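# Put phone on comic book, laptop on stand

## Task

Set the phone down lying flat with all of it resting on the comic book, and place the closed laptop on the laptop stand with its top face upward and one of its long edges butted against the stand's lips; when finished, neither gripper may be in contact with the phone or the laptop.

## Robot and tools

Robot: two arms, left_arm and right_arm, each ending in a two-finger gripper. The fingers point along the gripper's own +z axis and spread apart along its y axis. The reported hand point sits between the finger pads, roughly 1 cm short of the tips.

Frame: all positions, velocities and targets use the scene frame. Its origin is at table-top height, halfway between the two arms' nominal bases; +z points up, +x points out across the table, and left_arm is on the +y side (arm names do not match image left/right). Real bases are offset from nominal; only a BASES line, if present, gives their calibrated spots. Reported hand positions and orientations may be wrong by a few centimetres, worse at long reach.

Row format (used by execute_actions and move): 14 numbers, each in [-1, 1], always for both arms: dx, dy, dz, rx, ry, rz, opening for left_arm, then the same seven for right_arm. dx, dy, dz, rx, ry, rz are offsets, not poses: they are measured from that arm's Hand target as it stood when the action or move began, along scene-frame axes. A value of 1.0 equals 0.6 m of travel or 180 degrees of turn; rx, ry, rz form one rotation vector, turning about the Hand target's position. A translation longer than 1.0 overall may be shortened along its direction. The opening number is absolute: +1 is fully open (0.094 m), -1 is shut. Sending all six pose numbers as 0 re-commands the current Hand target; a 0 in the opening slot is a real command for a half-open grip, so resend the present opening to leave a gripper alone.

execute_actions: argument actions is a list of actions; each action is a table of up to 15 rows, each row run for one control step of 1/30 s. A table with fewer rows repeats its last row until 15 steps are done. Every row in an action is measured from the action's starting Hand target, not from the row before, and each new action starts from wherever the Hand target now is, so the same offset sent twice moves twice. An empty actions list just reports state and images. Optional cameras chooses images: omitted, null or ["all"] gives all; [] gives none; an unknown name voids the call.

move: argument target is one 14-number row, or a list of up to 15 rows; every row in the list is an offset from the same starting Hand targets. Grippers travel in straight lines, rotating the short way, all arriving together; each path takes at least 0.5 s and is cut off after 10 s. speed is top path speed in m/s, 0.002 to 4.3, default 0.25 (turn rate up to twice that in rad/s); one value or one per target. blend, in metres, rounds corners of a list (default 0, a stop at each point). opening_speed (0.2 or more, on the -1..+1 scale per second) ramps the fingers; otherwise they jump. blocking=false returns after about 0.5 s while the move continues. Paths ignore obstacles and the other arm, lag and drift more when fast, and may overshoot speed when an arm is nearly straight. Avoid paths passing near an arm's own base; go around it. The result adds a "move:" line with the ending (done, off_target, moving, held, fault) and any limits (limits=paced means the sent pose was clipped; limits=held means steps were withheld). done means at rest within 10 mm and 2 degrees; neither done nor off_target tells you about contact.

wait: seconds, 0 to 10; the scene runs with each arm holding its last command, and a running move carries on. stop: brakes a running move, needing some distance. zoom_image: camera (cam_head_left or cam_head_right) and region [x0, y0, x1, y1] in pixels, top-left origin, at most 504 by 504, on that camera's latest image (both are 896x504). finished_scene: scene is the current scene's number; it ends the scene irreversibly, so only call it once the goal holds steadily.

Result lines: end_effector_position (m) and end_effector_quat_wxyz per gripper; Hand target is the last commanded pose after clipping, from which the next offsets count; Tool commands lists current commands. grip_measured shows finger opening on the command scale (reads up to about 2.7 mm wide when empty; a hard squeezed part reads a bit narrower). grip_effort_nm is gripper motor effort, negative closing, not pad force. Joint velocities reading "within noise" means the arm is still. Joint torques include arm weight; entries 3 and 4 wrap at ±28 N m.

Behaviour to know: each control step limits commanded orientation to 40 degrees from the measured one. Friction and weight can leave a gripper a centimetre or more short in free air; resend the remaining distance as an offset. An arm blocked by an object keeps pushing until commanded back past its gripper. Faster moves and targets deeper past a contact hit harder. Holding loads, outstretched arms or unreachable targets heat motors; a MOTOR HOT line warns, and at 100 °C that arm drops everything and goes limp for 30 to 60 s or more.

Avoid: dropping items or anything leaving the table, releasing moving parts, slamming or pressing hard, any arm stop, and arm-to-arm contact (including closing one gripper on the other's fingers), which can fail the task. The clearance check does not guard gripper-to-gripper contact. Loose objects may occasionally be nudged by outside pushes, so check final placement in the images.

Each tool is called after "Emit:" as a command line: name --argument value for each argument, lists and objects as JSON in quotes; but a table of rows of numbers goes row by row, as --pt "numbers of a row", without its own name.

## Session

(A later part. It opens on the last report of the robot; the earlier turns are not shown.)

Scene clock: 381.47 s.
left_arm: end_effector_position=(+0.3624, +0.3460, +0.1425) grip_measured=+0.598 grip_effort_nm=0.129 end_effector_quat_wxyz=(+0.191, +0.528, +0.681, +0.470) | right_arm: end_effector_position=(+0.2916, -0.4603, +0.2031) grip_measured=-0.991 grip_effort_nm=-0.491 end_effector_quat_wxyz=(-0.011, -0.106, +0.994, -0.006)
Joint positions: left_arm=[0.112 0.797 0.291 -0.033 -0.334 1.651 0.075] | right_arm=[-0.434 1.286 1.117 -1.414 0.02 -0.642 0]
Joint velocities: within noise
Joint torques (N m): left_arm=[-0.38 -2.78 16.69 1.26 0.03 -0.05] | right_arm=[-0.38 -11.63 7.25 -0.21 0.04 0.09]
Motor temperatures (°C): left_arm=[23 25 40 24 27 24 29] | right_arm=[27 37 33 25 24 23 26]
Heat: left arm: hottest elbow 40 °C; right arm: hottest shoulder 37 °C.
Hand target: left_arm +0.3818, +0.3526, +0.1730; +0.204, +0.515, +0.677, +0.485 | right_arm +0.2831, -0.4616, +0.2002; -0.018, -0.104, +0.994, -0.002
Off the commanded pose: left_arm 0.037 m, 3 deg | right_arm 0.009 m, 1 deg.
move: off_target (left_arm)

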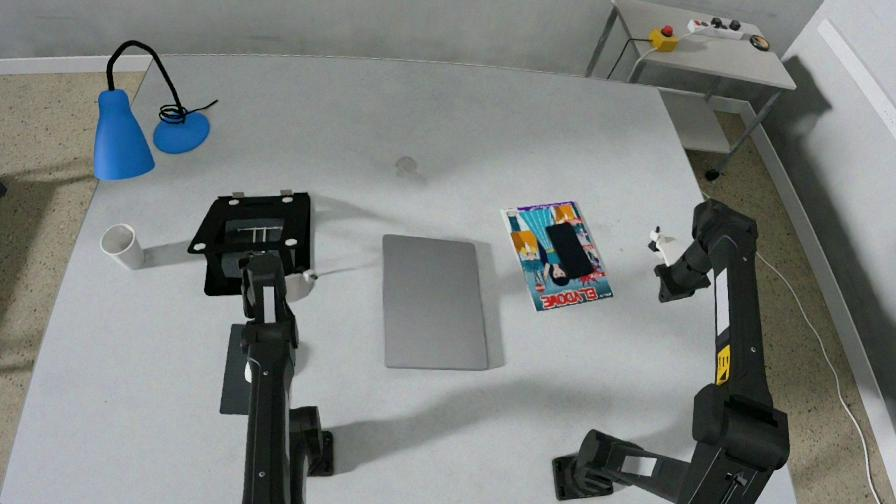

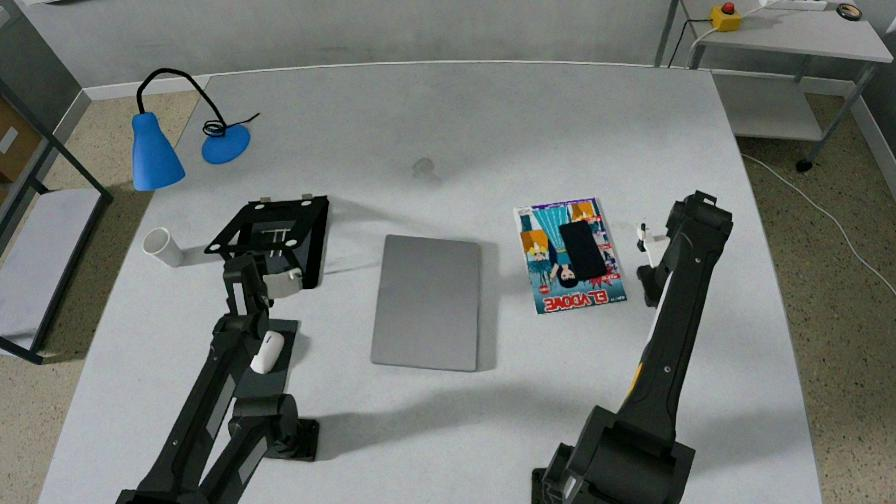

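Emit:
move --pt "0 0 -0.05 0 0 0 0.6 0 0 0 0 0 0 -1" --pt "-0.13 -0.065 -0.03 0 0 0 0.6 0 0 0 0 0 0 -1" --pt "-0.115 -0.065 0.09 0 0 0 0.6 0 0 0 0 0 0 -1" --pt "-0.02 0 0.047 0 0 0 0.6 0 0 0 0 0 0 -1" --speed 0.12

Emit:
zoom_image --camera "cam_head_left" --region '[200, 210, 320, 300]'

Emit:
zoom_image --camera "cam_head_right" --region '[200, 210, 320, 300]'

Scene clock: 387.83 s.
left_arm: end_effector_position=(+0.3459, +0.3435, +0.1597) grip_measured=+0.598 grip_effort_nm=0.129 end_effector_quat_wxyz=(+0.183, +0.535, +0.686, +0.458) | right_arm: end_effector_position=(+0.2916, -0.4603, +0.2031) grip_measured=-0.991 grip_effort_nm=-0.496 end_effector_quat_wxyz=(-0.011, -0.106, +0.994, -0.006)
Joint positions: left_arm=[0.114 0.677 0.322 -0.218 -0.329 1.646 0.075] | right_arm=[-0.434 1.286 1.117 -1.414 0.02 -0.642 0]
Joint velocities: within noise
Joint torques (N m): left_arm=[-0.09 -1.79 18.02 2.56 0.02 0.04] | right_arm=[-0.38 -11.63 7.23 -0.23 0.04 0.09]
Motor temperatures (°C): left_arm=[23 25 41 24 27 24 29] | right_arm=[27 36 33 25 24 23 26]
Heat: left arm: hottest elbow 41 °C; right arm: hottest shoulder 36 °C.
Hand target: left_arm +0.3698, +0.3525, +0.2013; +0.205, +0.514, +0.676, +0.486 | right_arm +0.2831, -0.4616, +0.2002; -0.018, -0.104, +0.994, -0.002
Off the commanded pose: left_arm 0.049 m, 5 deg | right_arm 0.009 m, 1 deg.
move: off_target (left_arm)

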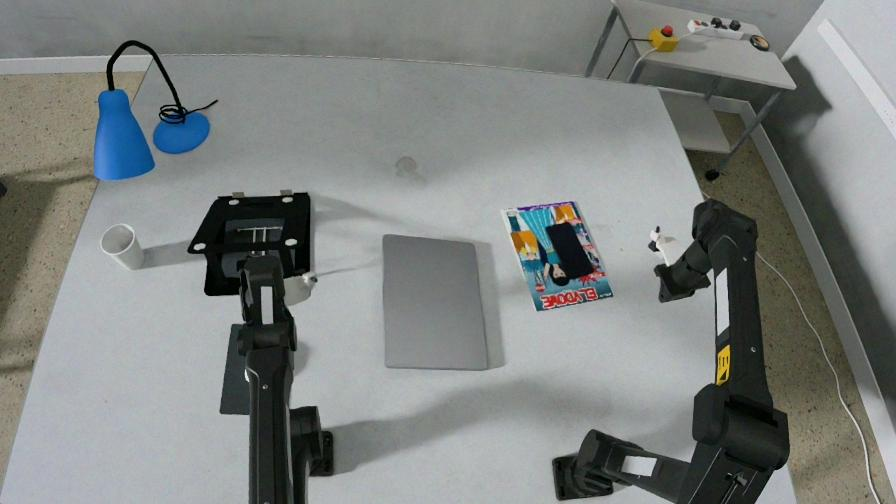

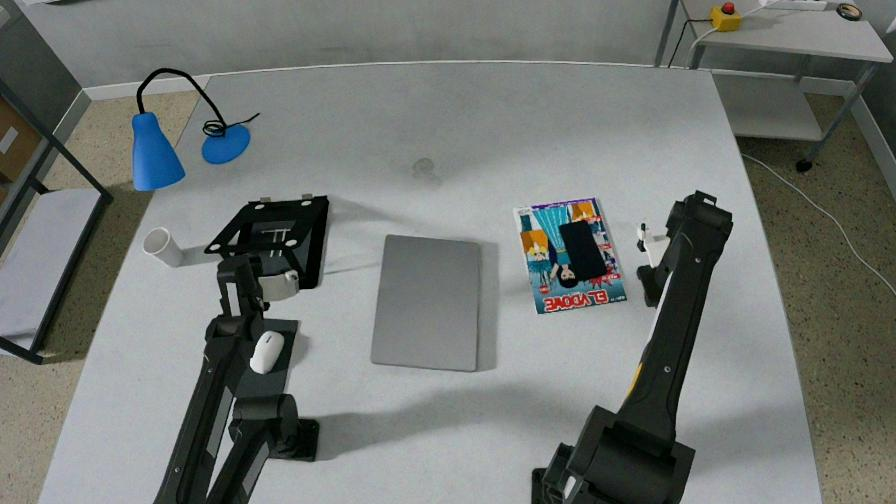

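Scaled by 4.200.

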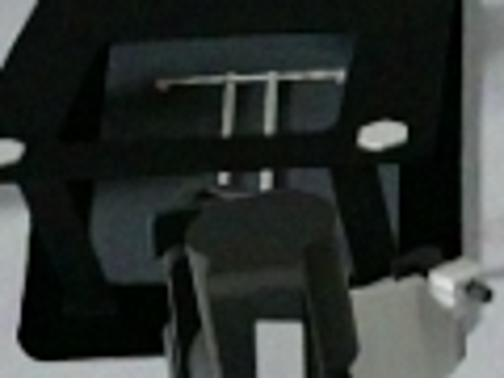

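Scaled by 4.200.

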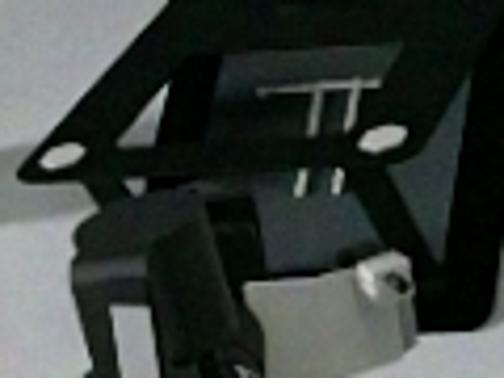

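Emit:
move --pt "-0.125 -0.08 -0.01 0 0 0 0.6 0 0 0 0 0 0 -1" --pt "-0.115 -0.065 0.08 0 0 0 0.6 0 0 0 0 0 0 -1" --speed 0.15

Emit:
zoom_image --camera "cam_head_left" --region '[200, 210, 340, 310]'

Emit:
zoom_image --camera "cam_head_right" --region '[190, 210, 330, 310]'

Scene clock: 394.83 s.
left_arm: end_effector_position=(+0.2931, +0.3115, +0.2075) grip_measured=+0.598 grip_effort_nm=0.129 end_effector_quat_wxyz=(+0.182, +0.535, +0.678, +0.470) | right_arm: end_effector_position=(+0.2916, -0.4603, +0.2031) grip_measured=-0.991 grip_effort_nm=-0.491 end_effector_quat_wxyz=(-0.011, -0.106, +0.994, -0.006)
Joint positions: left_arm=[-0.081 0.356 0.375 -0.614 -0.502 1.555 0.075] | right_arm=[-0.434 1.286 1.117 -1.414 0.02 -0.642 0]
Joint velocities: within noise
Joint torques (N m): left_arm=[-0.44 0.21 18.92 1.44 -0.08 -0.09] | right_arm=[-0.32 -11.58 7.23 -0.2 0.04 0.09]
Motor temperatures (°C): left_arm=[23 25 41 24 27 24 29] | right_arm=[27 36 33 25 24 23 26]
Heat: left arm: hottest elbow 41 °C; right arm: hottest shoulder 36 °C.
Hand target: left_arm +0.3008, +0.3136, +0.2492; +0.205, +0.514, +0.677, +0.486 | right_arm +0.2831, -0.4616, +0.2002; -0.018, -0.104, +0.994, -0.002
Off the commanded pose: left_arm 0.043 m, 4 deg | right_arm 0.009 m, 1 deg.
move: off_target (left_arm)

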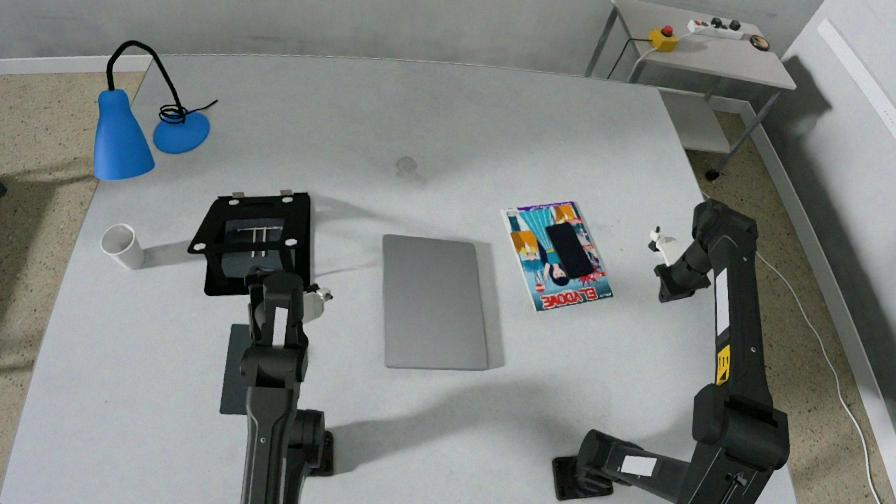

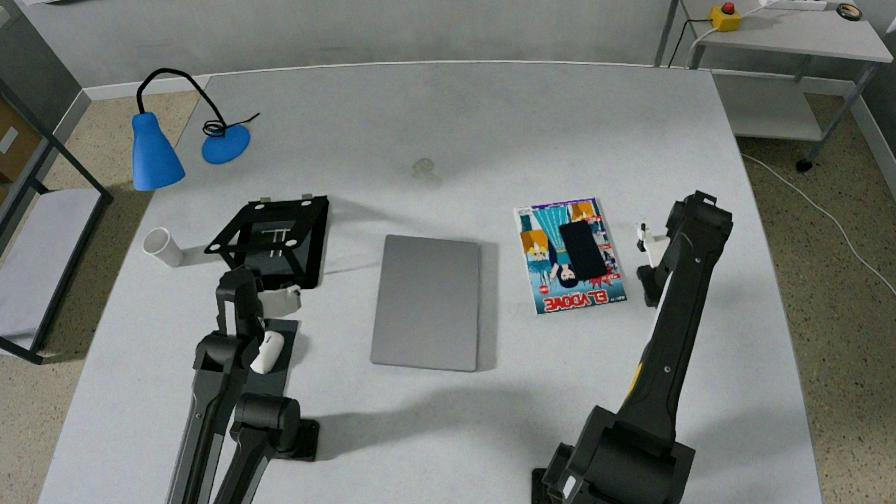

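Scaled by 3.600.

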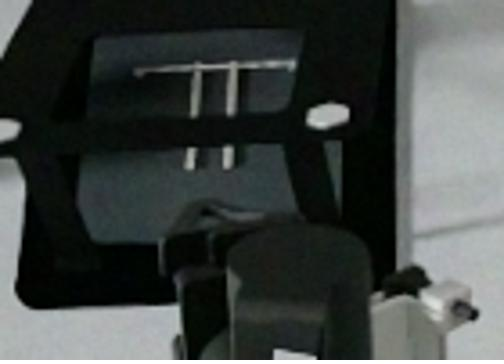

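Scaled by 3.600.

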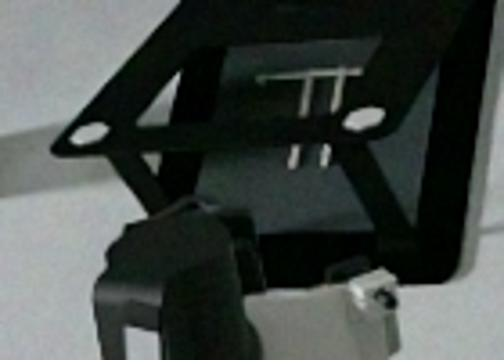

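Emit:
move --pt "-0.01 -0.01 -0.06 0 0 0 0.6 0 0 0 0 0 0 -1" --pt "0.105 0.052 -0.13 0 0 0 0.6 0 0 0 0 0 0 -1" --speed 0.12

Emit:
zoom_image --camera "cam_head_left" --region '[200, 210, 320, 300]'

Emit:
zoom_image --camera "cam_head_right" --region '[200, 210, 320, 300]'

Scene clock: 406.80 s.
left_arm: end_effector_position=(+0.3631, +0.3400, +0.1723) grip_measured=+0.598 grip_effort_nm=0.134 end_effector_quat_wxyz=(+0.206, +0.518, +0.677, +0.481) | right_arm: end_effector_position=(+0.2916, -0.4603, +0.2031) grip_measured=-0.991 grip_effort_nm=-0.486 end_effector_quat_wxyz=(-0.011, -0.106, +0.994, -0.006)
Joint positions: left_arm=[0.084 0.72 0.329 -0.111 -0.354 1.63 0.075] | right_arm=[-0.434 1.286 1.117 -1.414 0.02 -0.642 0]
Joint velocities: within noise
Joint torques (N m): left_arm=[-0.44 -1.61 10.91 2.36 0.03 0.01] | right_arm=[-0.32 -11.63 7.21 -0.21 0.04 0.09]
Motor temperatures (°C): left_arm=[23 25 43 24 27 24 29] | right_arm=[27 36 33 25 24 23 26]
Heat: left arm: hottest elbow 43 °C; right arm: hottest shoulder 36 °C.
Hand target: left_arm +0.3638, +0.3448, +0.1713; +0.205, +0.514, +0.677, +0.486 | right_arm +0.2831, -0.4616, +0.2002; -0.018, -0.104, +0.994, -0.002
Off the commanded pose: left_arm 0.005 m, 1 deg | right_arm 0.009 m, 1 deg.
move: done

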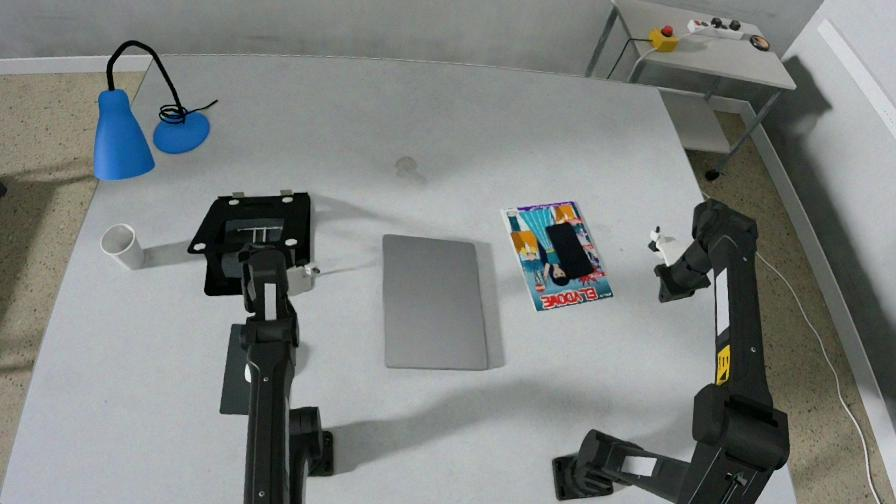

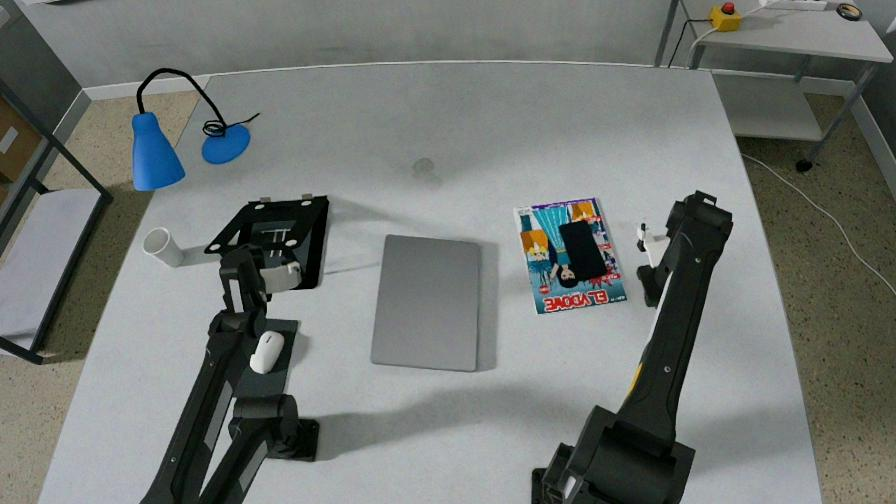

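Scaled by 4.200.

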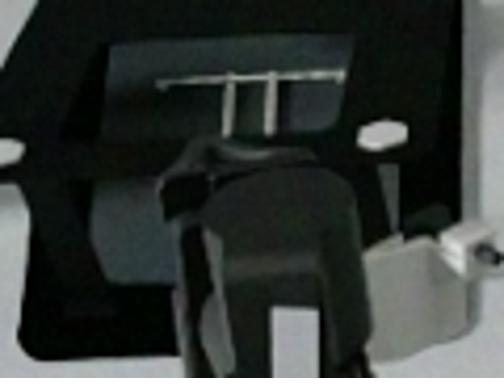

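Scaled by 4.200.

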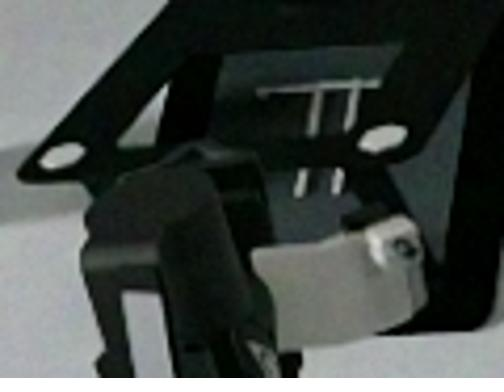

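Emit:
move --pt "0.022 0.012 -0.02 0 0 0 0.6 0 0 0 0 0 0 -1" --pt "0.022 0.012 -0.02 0 0 0 -1 0 0 0 0 0 0 -1" --speed 0.08 --opening_speed 0.8

Emit:
zoom_image --camera "cam_head_left" --region '[200, 210, 320, 300]'

Scene clock: 412.77 s.
left_arm: end_effector_position=(+0.3772, +0.3470, +0.1612) grip_measured=-0.979 grip_effort_nm=-0.935 end_effector_quat_wxyz=(+0.207, +0.518, +0.676, +0.482) | right_arm: end_effector_position=(+0.2916, -0.4603, +0.2031) grip_measured=-0.991 grip_effort_nm=-0.491 end_effector_quat_wxyz=(-0.011, -0.106, +0.994, -0.006)
Joint positions: left_arm=[0.109 0.817 0.329 -0.008 -0.332 1.644 0.001] | right_arm=[-0.434 1.286 1.117 -1.414 0.02 -0.642 0]
Joint velocities: within noise
Joint torques (N m): left_arm=[-0.21 -2.9 10.22 2.52 -0.03 0.03] | right_arm=[-0.38 -11.69 7.23 -0.21 0.05 0.1]
Motor temperatures (°C): left_arm=[23 25 42 24 26 24 29] | right_arm=[27 36 33 25 24 23 26]
Heat: left arm: hottest elbow 42 °C; right arm: hottest shoulder 36 °C.
Hand target: left_arm +0.3771, +0.3519, +0.1593; +0.205, +0.514, +0.677, +0.486 | right_arm +0.2831, -0.4616, +0.2002; -0.018, -0.104, +0.994, -0.002
Off the commanded pose: left_arm 0.005 m, 1 deg | right_arm 0.009 m, 1 deg.
move: done

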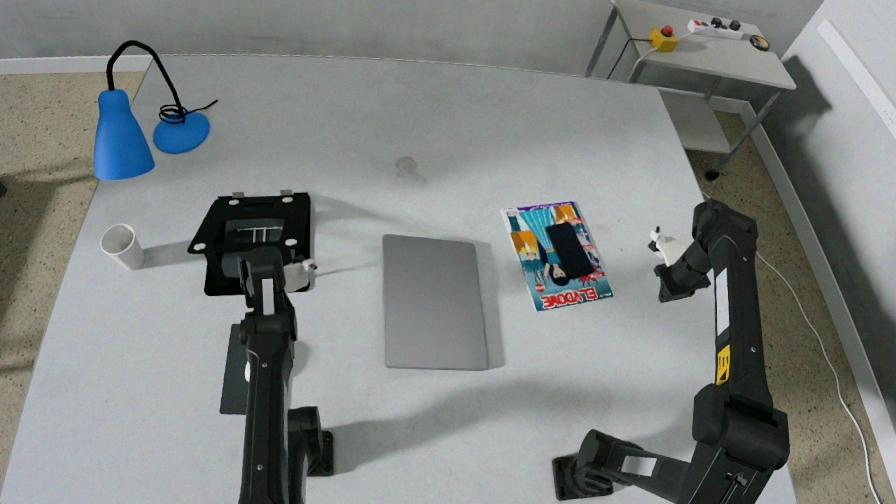

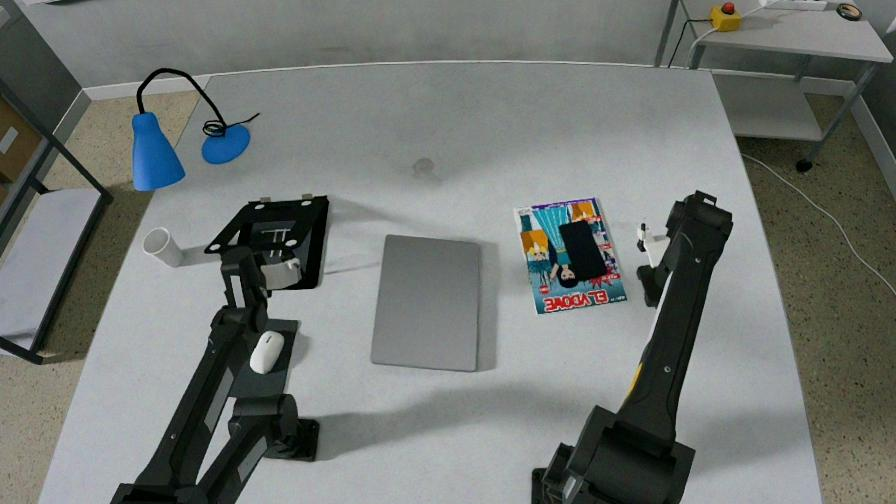

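Scaled by 4.200.

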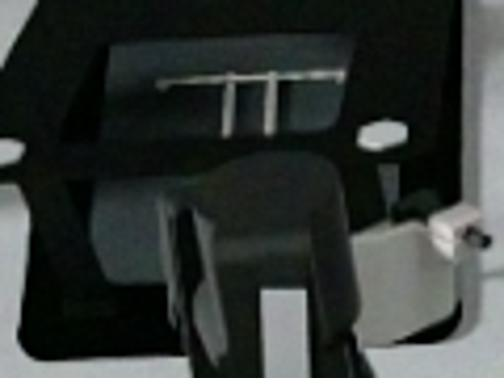

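Emit:
move --target '[0,-0.067,0.02,0,0,0,-1, 0,0,0,0,0,0,-1]' --speed 0.1

Emit:
zoom_image --camera "cam_head_left" --region '[190, 180, 340, 310]'

Scene clock: 416.47 s.
left_arm: end_effector_position=(+0.3713, +0.3167, +0.1573) grip_measured=-0.981 grip_effort_nm=-0.994 end_effector_quat_wxyz=(+0.191, +0.519, +0.680, +0.481) | right_arm: end_effector_position=(+0.2916, -0.4603, +0.2031) grip_measured=-0.991 grip_effort_nm=-0.491 end_effector_quat_wxyz=(-0.011, -0.106, +0.994, -0.006)
Joint positions: left_arm=[-0.047 0.8 0.329 -0.082 -0.488 1.562 0.001] | right_arm=[-0.434 1.286 1.117 -1.414 0.02 -0.642 0]
Joint velocities: within noise
Joint torques (N m): left_arm=[-2.61 -4.01 12.81 1.4 -0.35 -0.14] | right_arm=[-0.38 -11.58 7.25 -0.24 0.04 0.09]
Motor temperatures (°C): left_arm=[23 25 41 24 26 24 29] | right_arm=[27 35 33 25 24 23 26]
Heat: left arm: hottest elbow 41 °C; right arm: hottest shoulder 35 °C.
Hand target: left_arm +0.3771, +0.3117, +0.1713; +0.205, +0.514, +0.677, +0.486 | right_arm +0.2831, -0.4616, +0.2002; -0.018, -0.104, +0.994, -0.002
Off the commanded pose: left_arm 0.016 m, 2 deg | right_arm 0.009 m, 1 deg.
move: off_target (left_arm)

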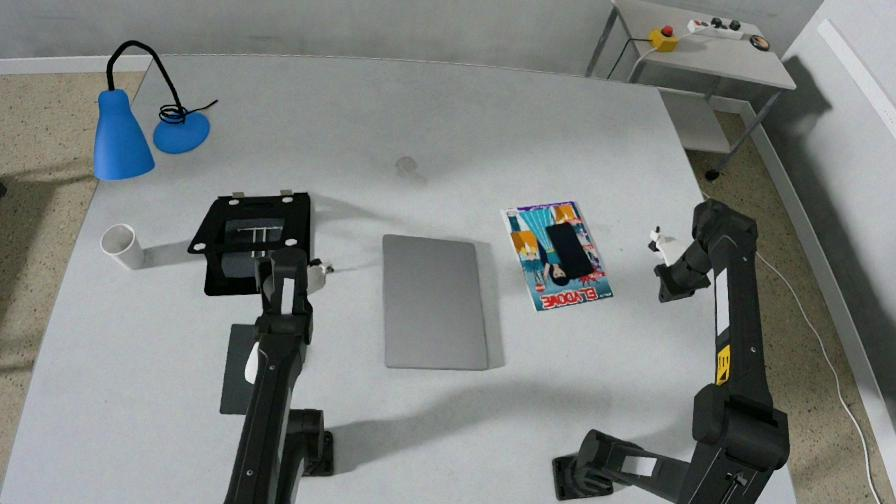

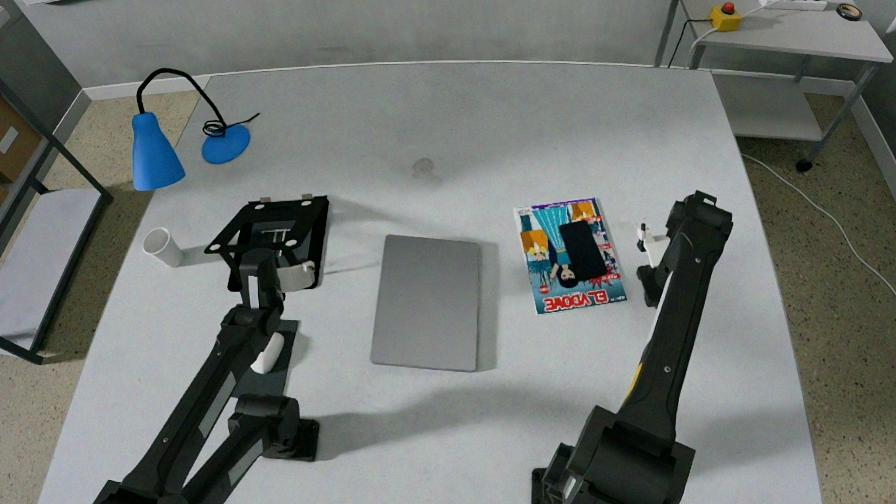

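Scaled by 3.360.

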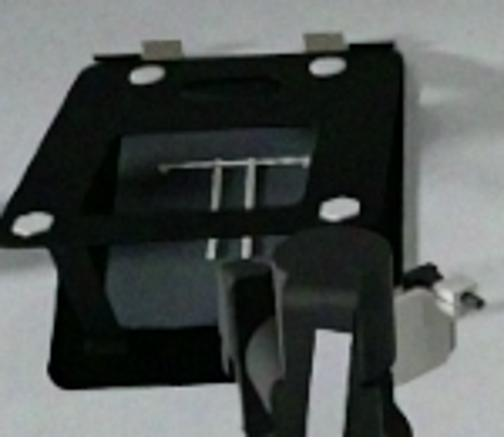

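Emit:
move --pt "-0.05 -0.02 0.1 0 0 0 0 0 0 0 0 0 0 -1" --pt "0.01 0.12 0.17 -0.1335 0.3283 -0.0774 0.4 0 0 0 0 0 0 -1" --speed 0.3 --cameras '[]'

Emit:
move --pt "0 0 0 0 0 0.5 0.4 0 0 0 0 0 0 -1" --pt "0 0 0 0 0 1.0 0.4 0 0 0 0 0 0 -1" --speed 0.8

Emit:
zoom_image --camera "cam_head_left" --region '[190, 160, 340, 310]'

Emit:
zoom_image --camera "cam_head_right" --region '[190, 160, 340, 310]'

Scene clock: 432.47 s.
left_arm: end_effector_position=(+0.3683, +0.3732, +0.2497) grip_measured=+0.397 grip_effort_nm=0.129 end_effector_quat_wxyz=(-0.012, +0.709, +0.705, -0.022) | right_arm: end_effector_position=(+0.2916, -0.4603, +0.2031) grip_measured=-0.991 grip_effort_nm=-0.491 end_effector_quat_wxyz=(-0.011, -0.106, +0.994, -0.006)
Joint positions: left_arm=[0.339 1.318 1.268 -1.572 -0.004 1.945 0.066] | right_arm=[-0.434 1.286 1.117 -1.414 0.02 -0.642 0]
Joint velocities: within noise
Joint torques (N m): left_arm=[-0.73 -10.81 16.81 -0.32 0.2 0.07] | right_arm=[-0.38 -11.63 7.27 -0.21 0.05 0.09]
Motor temperatures (°C): left_arm=[23 25 40 24 27 24 29] | right_arm=[27 35 33 25 24 23 26]
Heat: left arm: hottest elbow 40 °C; right arm: hottest shoulder 35 °C.
Hand target: left_arm +0.3830, +0.3838, +0.2733; +0.000, +0.707, +0.707, +0.000 | right_arm +0.2831, -0.4616, +0.2002; -0.018, -0.104, +0.994, -0.002
Off the commanded pose: left_arm 0.030 m, 3 deg | right_arm 0.009 m, 1 deg.
move: off_target (left_arm); target 2's new opening was sent with left_arm's hand 0.030 m and 3 deg from that target
No camera images: "cameras" was empty.

Scene clock: 436.10 s.
left_arm: end_effector_position=(+0.3665, +0.3778, +0.2497) grip_measured=+0.398 grip_effort_nm=0.105 end_effector_quat_wxyz=(+0.024, +0.704, -0.709, -0.008) | right_arm: end_effector_position=(+0.2916, -0.4603, +0.2031) grip_measured=-0.991 grip_effort_nm=-0.491 end_effector_quat_wxyz=(-0.011, -0.106, +0.994, -0.006)
Joint positions: left_arm=[0.357 1.318 1.268 -1.572 0.004 -1.178 0.066] | right_arm=[-0.434 1.286 1.117 -1.414 0.02 -0.642 0]
Joint velocities: within noise
Joint torques (N m): left_arm=[-1.73 -10.58 16.91 -0.13 -0.2 -0.08] | right_arm=[-0.32 -11.63 7.2 -0.23 0.05 0.09]
Motor temperatures (°C): left_arm=[23 25 41 24 27 24 29] | right_arm=[27 35 33 25 24 23 26]
Heat: left arm: hottest elbow 41 °C; right arm: hottest shoulder 35 °C.
Hand target: left_arm +0.3831, +0.3837, +0.2733; +0.000, +0.707, -0.708, +0.000 | right_arm +0.2831, -0.4616, +0.2002; -0.018, -0.104, +0.994, -0.002
Off the commanded pose: left_arm 0.029 m, 3 deg | right_arm 0.009 m, 1 deg.
move: off_target (left_arm)

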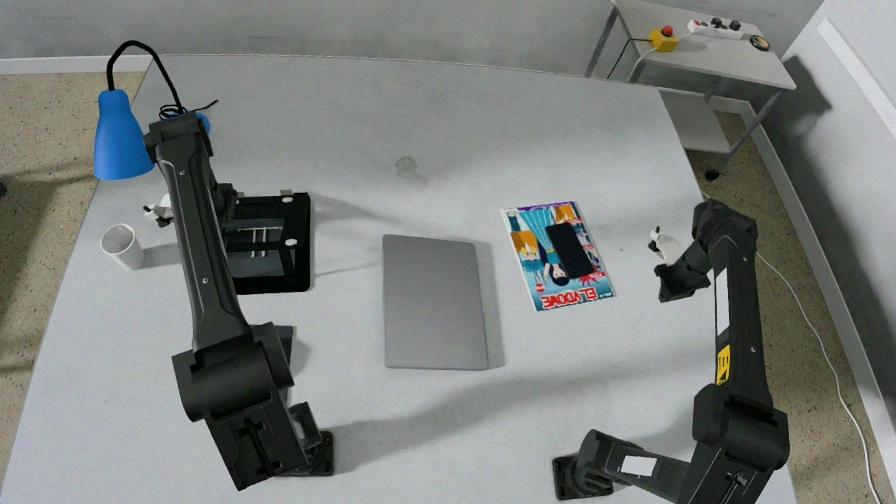

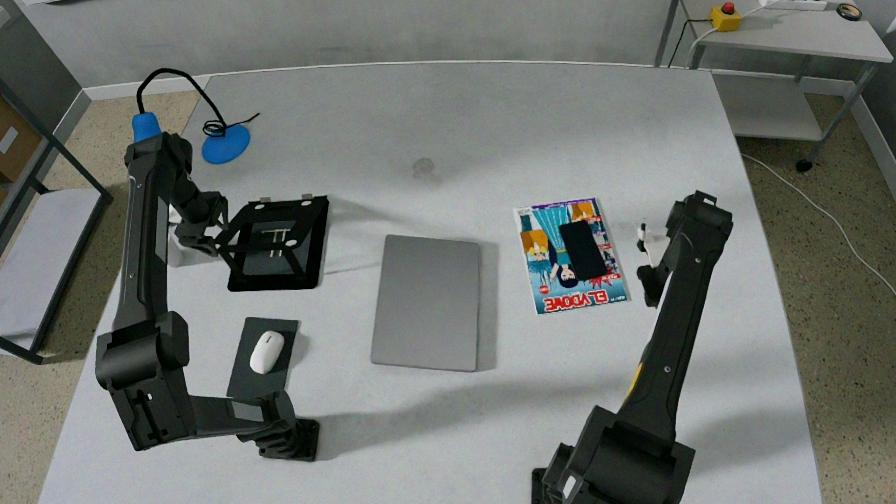

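Scaled by 3.360.

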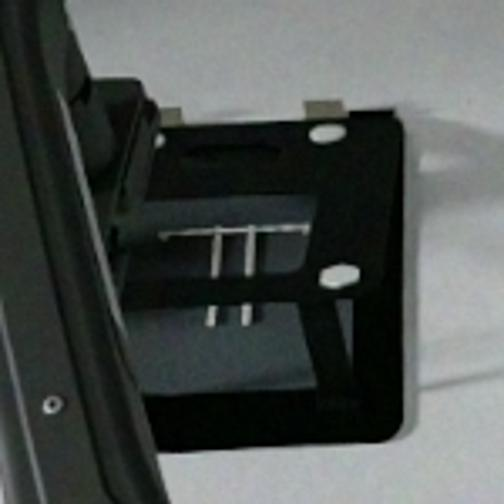

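Scaled by 3.360.

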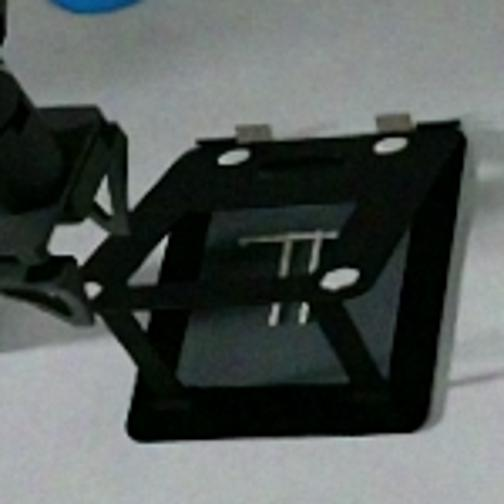

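Emit:
move --pt "0.03 -0.03 0 0 0 0 0.5 0 0 0 0 0 0 -1" --pt "0.03 -0.03 -0.155 0 0 0 0.5 0 0 0 0 0 0 -1" --speed 0.2

Emit:
zoom_image --camera "cam_head_left" --region '[190, 160, 340, 310]'

Emit:
zoom_image --camera "cam_head_right" --region '[190, 160, 340, 310]'

Scene clock: 442.67 s.
left_arm: end_effector_position=(+0.3989, +0.3684, +0.1833) grip_measured=+0.498 grip_effort_nm=0.129 end_effector_quat_wxyz=(+0.003, +0.707, -0.707, +0.000) | right_arm: end_effector_position=(+0.2916, -0.4603, +0.2031) grip_measured=-0.991 grip_effort_nm=-0.486 end_effector_quat_wxyz=(-0.011, -0.106, +0.994, -0.006)
Joint positions: left_arm=[0.303 1.384 1.156 -1.348 0.003 -1.239 0.07] | right_arm=[-0.434 1.286 1.117 -1.414 0.02 -0.642 0]
Joint velocities: within noise
Joint torques (N m): left_arm=[-2.67 -11.69 9.42 0.84 -0.21 -0.1] | right_arm=[-0.38 -11.69 7.23 -0.23 0.04 0.09]
Motor temperatures (°C): left_arm=[23 26 42 24 26 24 29] | right_arm=[27 35 33 25 24 23 26]
Heat: left arm: hottest elbow 42 °C; right arm: hottest shoulder 35 °C.
Hand target: left_arm +0.4010, +0.3657, +0.1803; +0.000, +0.707, -0.708, +0.000 | right_arm +0.2831, -0.4616, +0.2002; -0.018, -0.104, +0.994, -0.002
Off the commanded pose: left_arm 0.005 m, 0 deg | right_arm 0.009 m, 1 deg.
move: done

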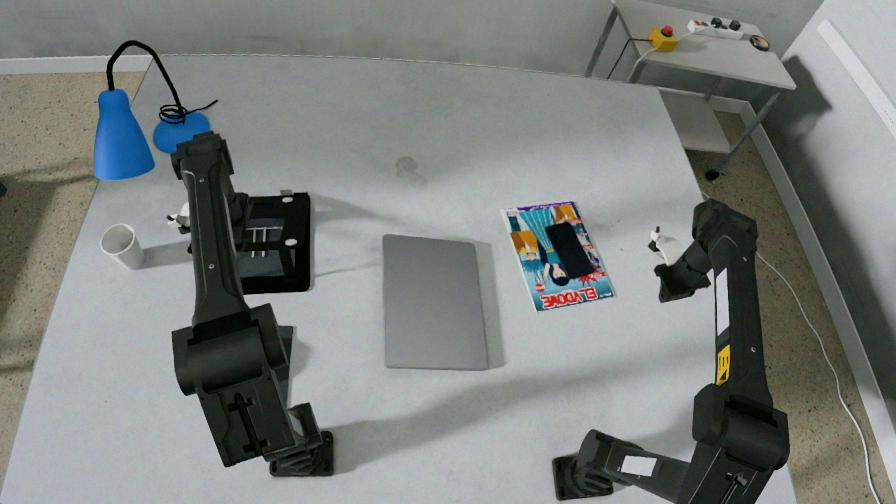

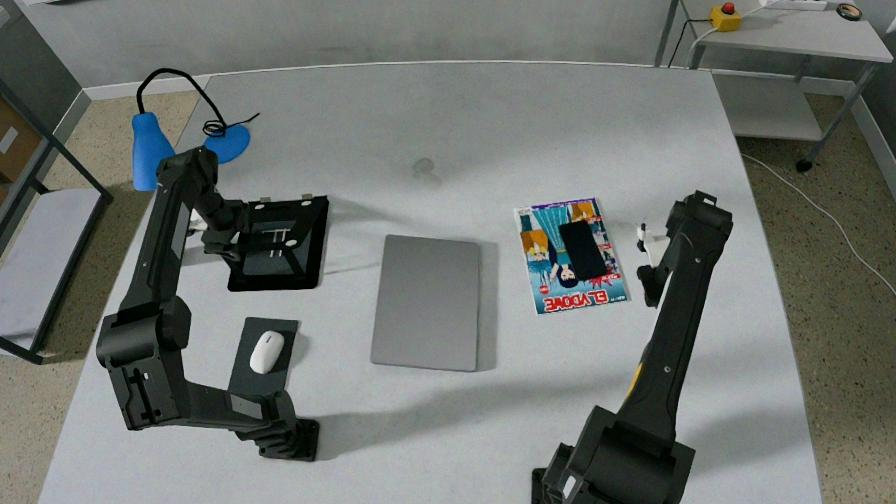

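Scaled by 3.360.

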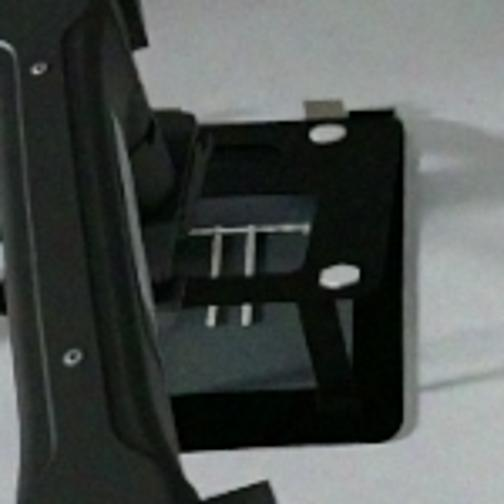

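Scaled by 3.360.

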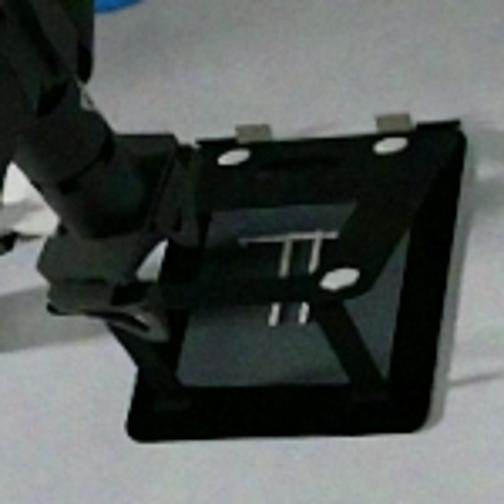

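Emit:
move --pt "0 -0.045 0 0 0 0 0.5 0 0 0 0 0 0 -1" --pt "0 -0.045 -0.06 0 0 0 0.5 0 0 0 0 0 0 -1" --speed 0.12

Emit:
zoom_image --camera "cam_head_left" --region '[190, 160, 340, 310]'

Emit:
zoom_image --camera "cam_head_right" --region '[190, 160, 340, 310]'

Scene clock: 448.90 s.
left_arm: end_effector_position=(+0.4002, +0.3421, +0.1510) grip_measured=+0.498 grip_effort_nm=0.129 end_effector_quat_wxyz=(-0.002, +0.707, -0.707, +0.003) | right_arm: end_effector_position=(+0.2916, -0.4603, +0.2031) grip_measured=-0.991 grip_effort_nm=-0.486 end_effector_quat_wxyz=(-0.011, -0.106, +0.994, -0.006)
Joint positions: left_arm=[0.236 1.384 1.068 -1.25 0.003 -1.306 0.07] | right_arm=[-0.434 1.286 1.117 -1.414 0.02 -0.642 0]
Joint velocities: within noise
Joint torques (N m): left_arm=[-2.43 -11.63 9.07 0.84 -0.17 -0.07] | right_arm=[-0.5 -11.63 7.2 -0.23 0.04 0.09]
Motor temperatures (°C): left_arm=[23 26 41 24 26 24 29] | right_arm=[27 35 33 25 24 23 26]
Heat: left arm: hottest elbow 41 °C; right arm: hottest shoulder 35 °C.
Hand target: left_arm +0.4010, +0.3388, +0.1443; +0.000, +0.707, -0.707, +0.000 | right_arm +0.2831, -0.4616, +0.2002; -0.018, -0.104, +0.994, -0.002
Off the commanded pose: left_arm 0.008 m, 0 deg | right_arm 0.009 m, 1 deg.
move: done

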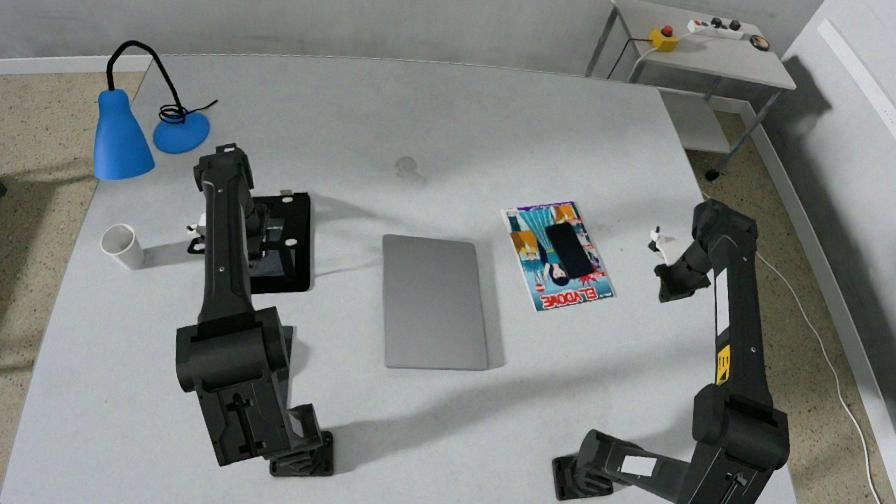

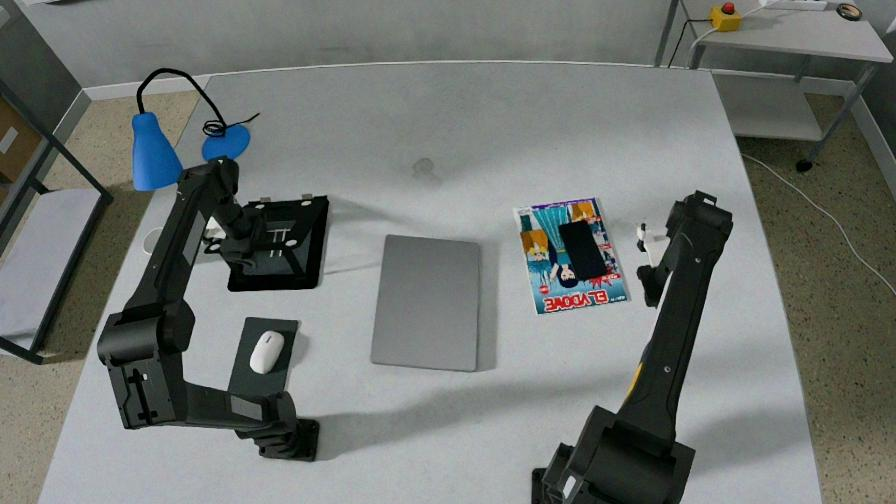

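Scaled by 3.360.

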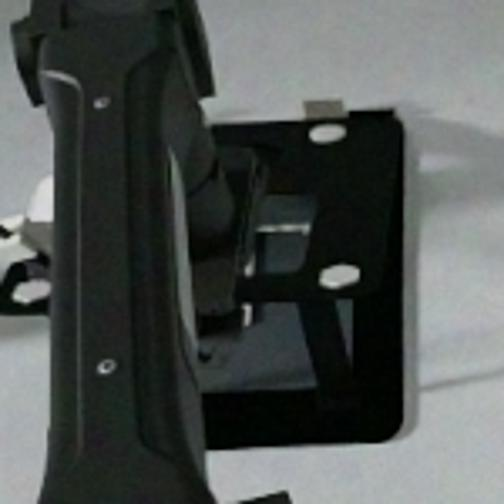

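Scaled by 3.360.

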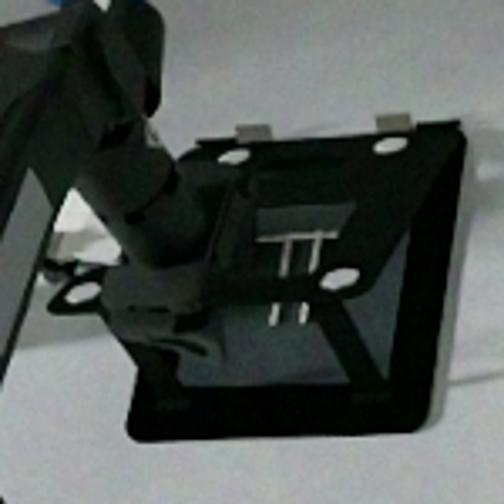

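Emit:
move --pt "0 0 -0.03 0 0 0 0.5 0 0 0 0 0 0 -1" --pt "0 0 -0.03 0 0 0 -1 0 0 0 0 0 0 -1" --speed 0.1 --opening_speed 0.8

Emit:
zoom_image --camera "cam_head_right" --region '[190, 160, 340, 310]'

Scene clock: 454.30 s.
left_arm: end_effector_position=(+0.4014, +0.3423, +0.1511) grip_measured=-0.921 grip_effort_nm=-0.969 end_effector_quat_wxyz=(-0.023, +0.716, -0.697, +0.014) | right_arm: end_effector_position=(+0.2916, -0.4603, +0.2031) grip_measured=-0.991 grip_effort_nm=-0.491 end_effector_quat_wxyz=(-0.011, -0.106, +0.994, -0.006)
Joint positions: left_arm=[0.235 1.356 1.041 -1.203 0 -1.334 0.004] | right_arm=[-0.434 1.286 1.117 -1.414 0.02 -0.642 0]
Joint velocities: within noise
Joint torques (N m): left_arm=[-2.49 -7.88 8.46 0.7 -0.08 0.19] | right_arm=[-0.32 -11.69 7.23 -0.23 0.04 0.09]
Motor temperatures (°C): left_arm=[23 26 40 24 26 24 29] | right_arm=[27 35 33 25 24 23 26]
Heat: left arm: hottest elbow 40 °C; right arm: hottest shoulder 35 °C.
Hand target: left_arm +0.4009, +0.3387, +0.1262; +0.000, +0.707, -0.708, +0.000 | right_arm +0.2831, -0.4616, +0.2002; -0.018, -0.104, +0.994, -0.002
Off the commanded pose: left_arm 0.025 m, 3 deg | right_arm 0.009 m, 1 deg.
move: off_target (left_arm); target 2's new opening was sent with left_arm's hand 0.012 m and 1 deg from that target

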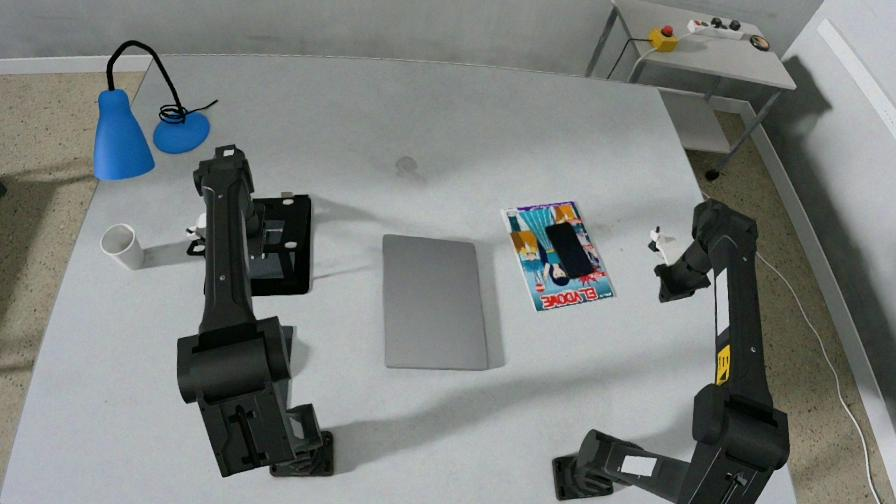

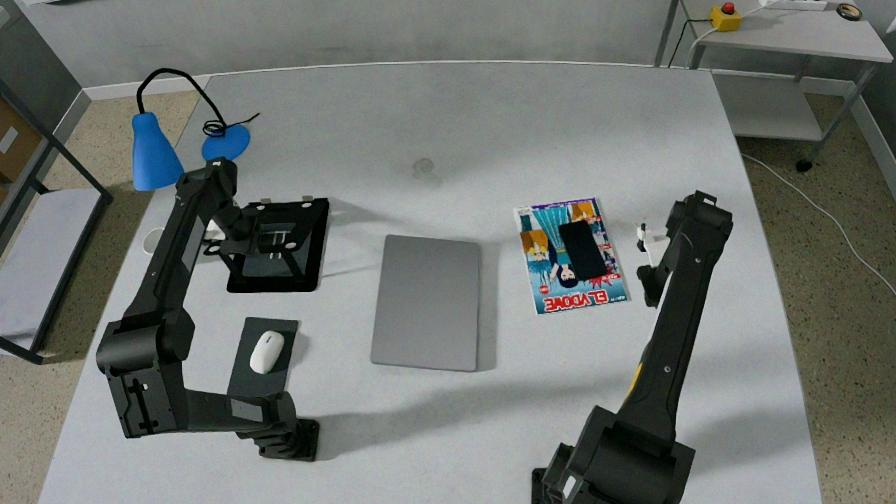

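Scaled by 3.360.

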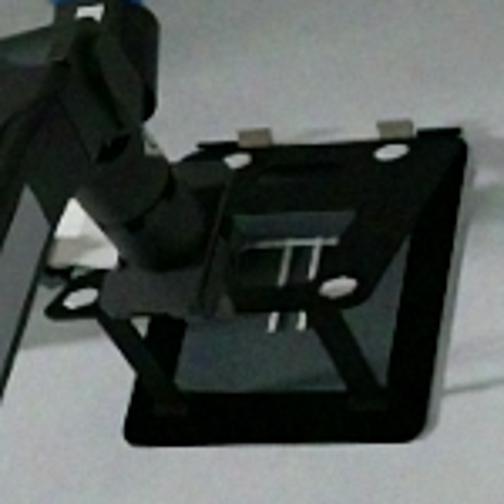

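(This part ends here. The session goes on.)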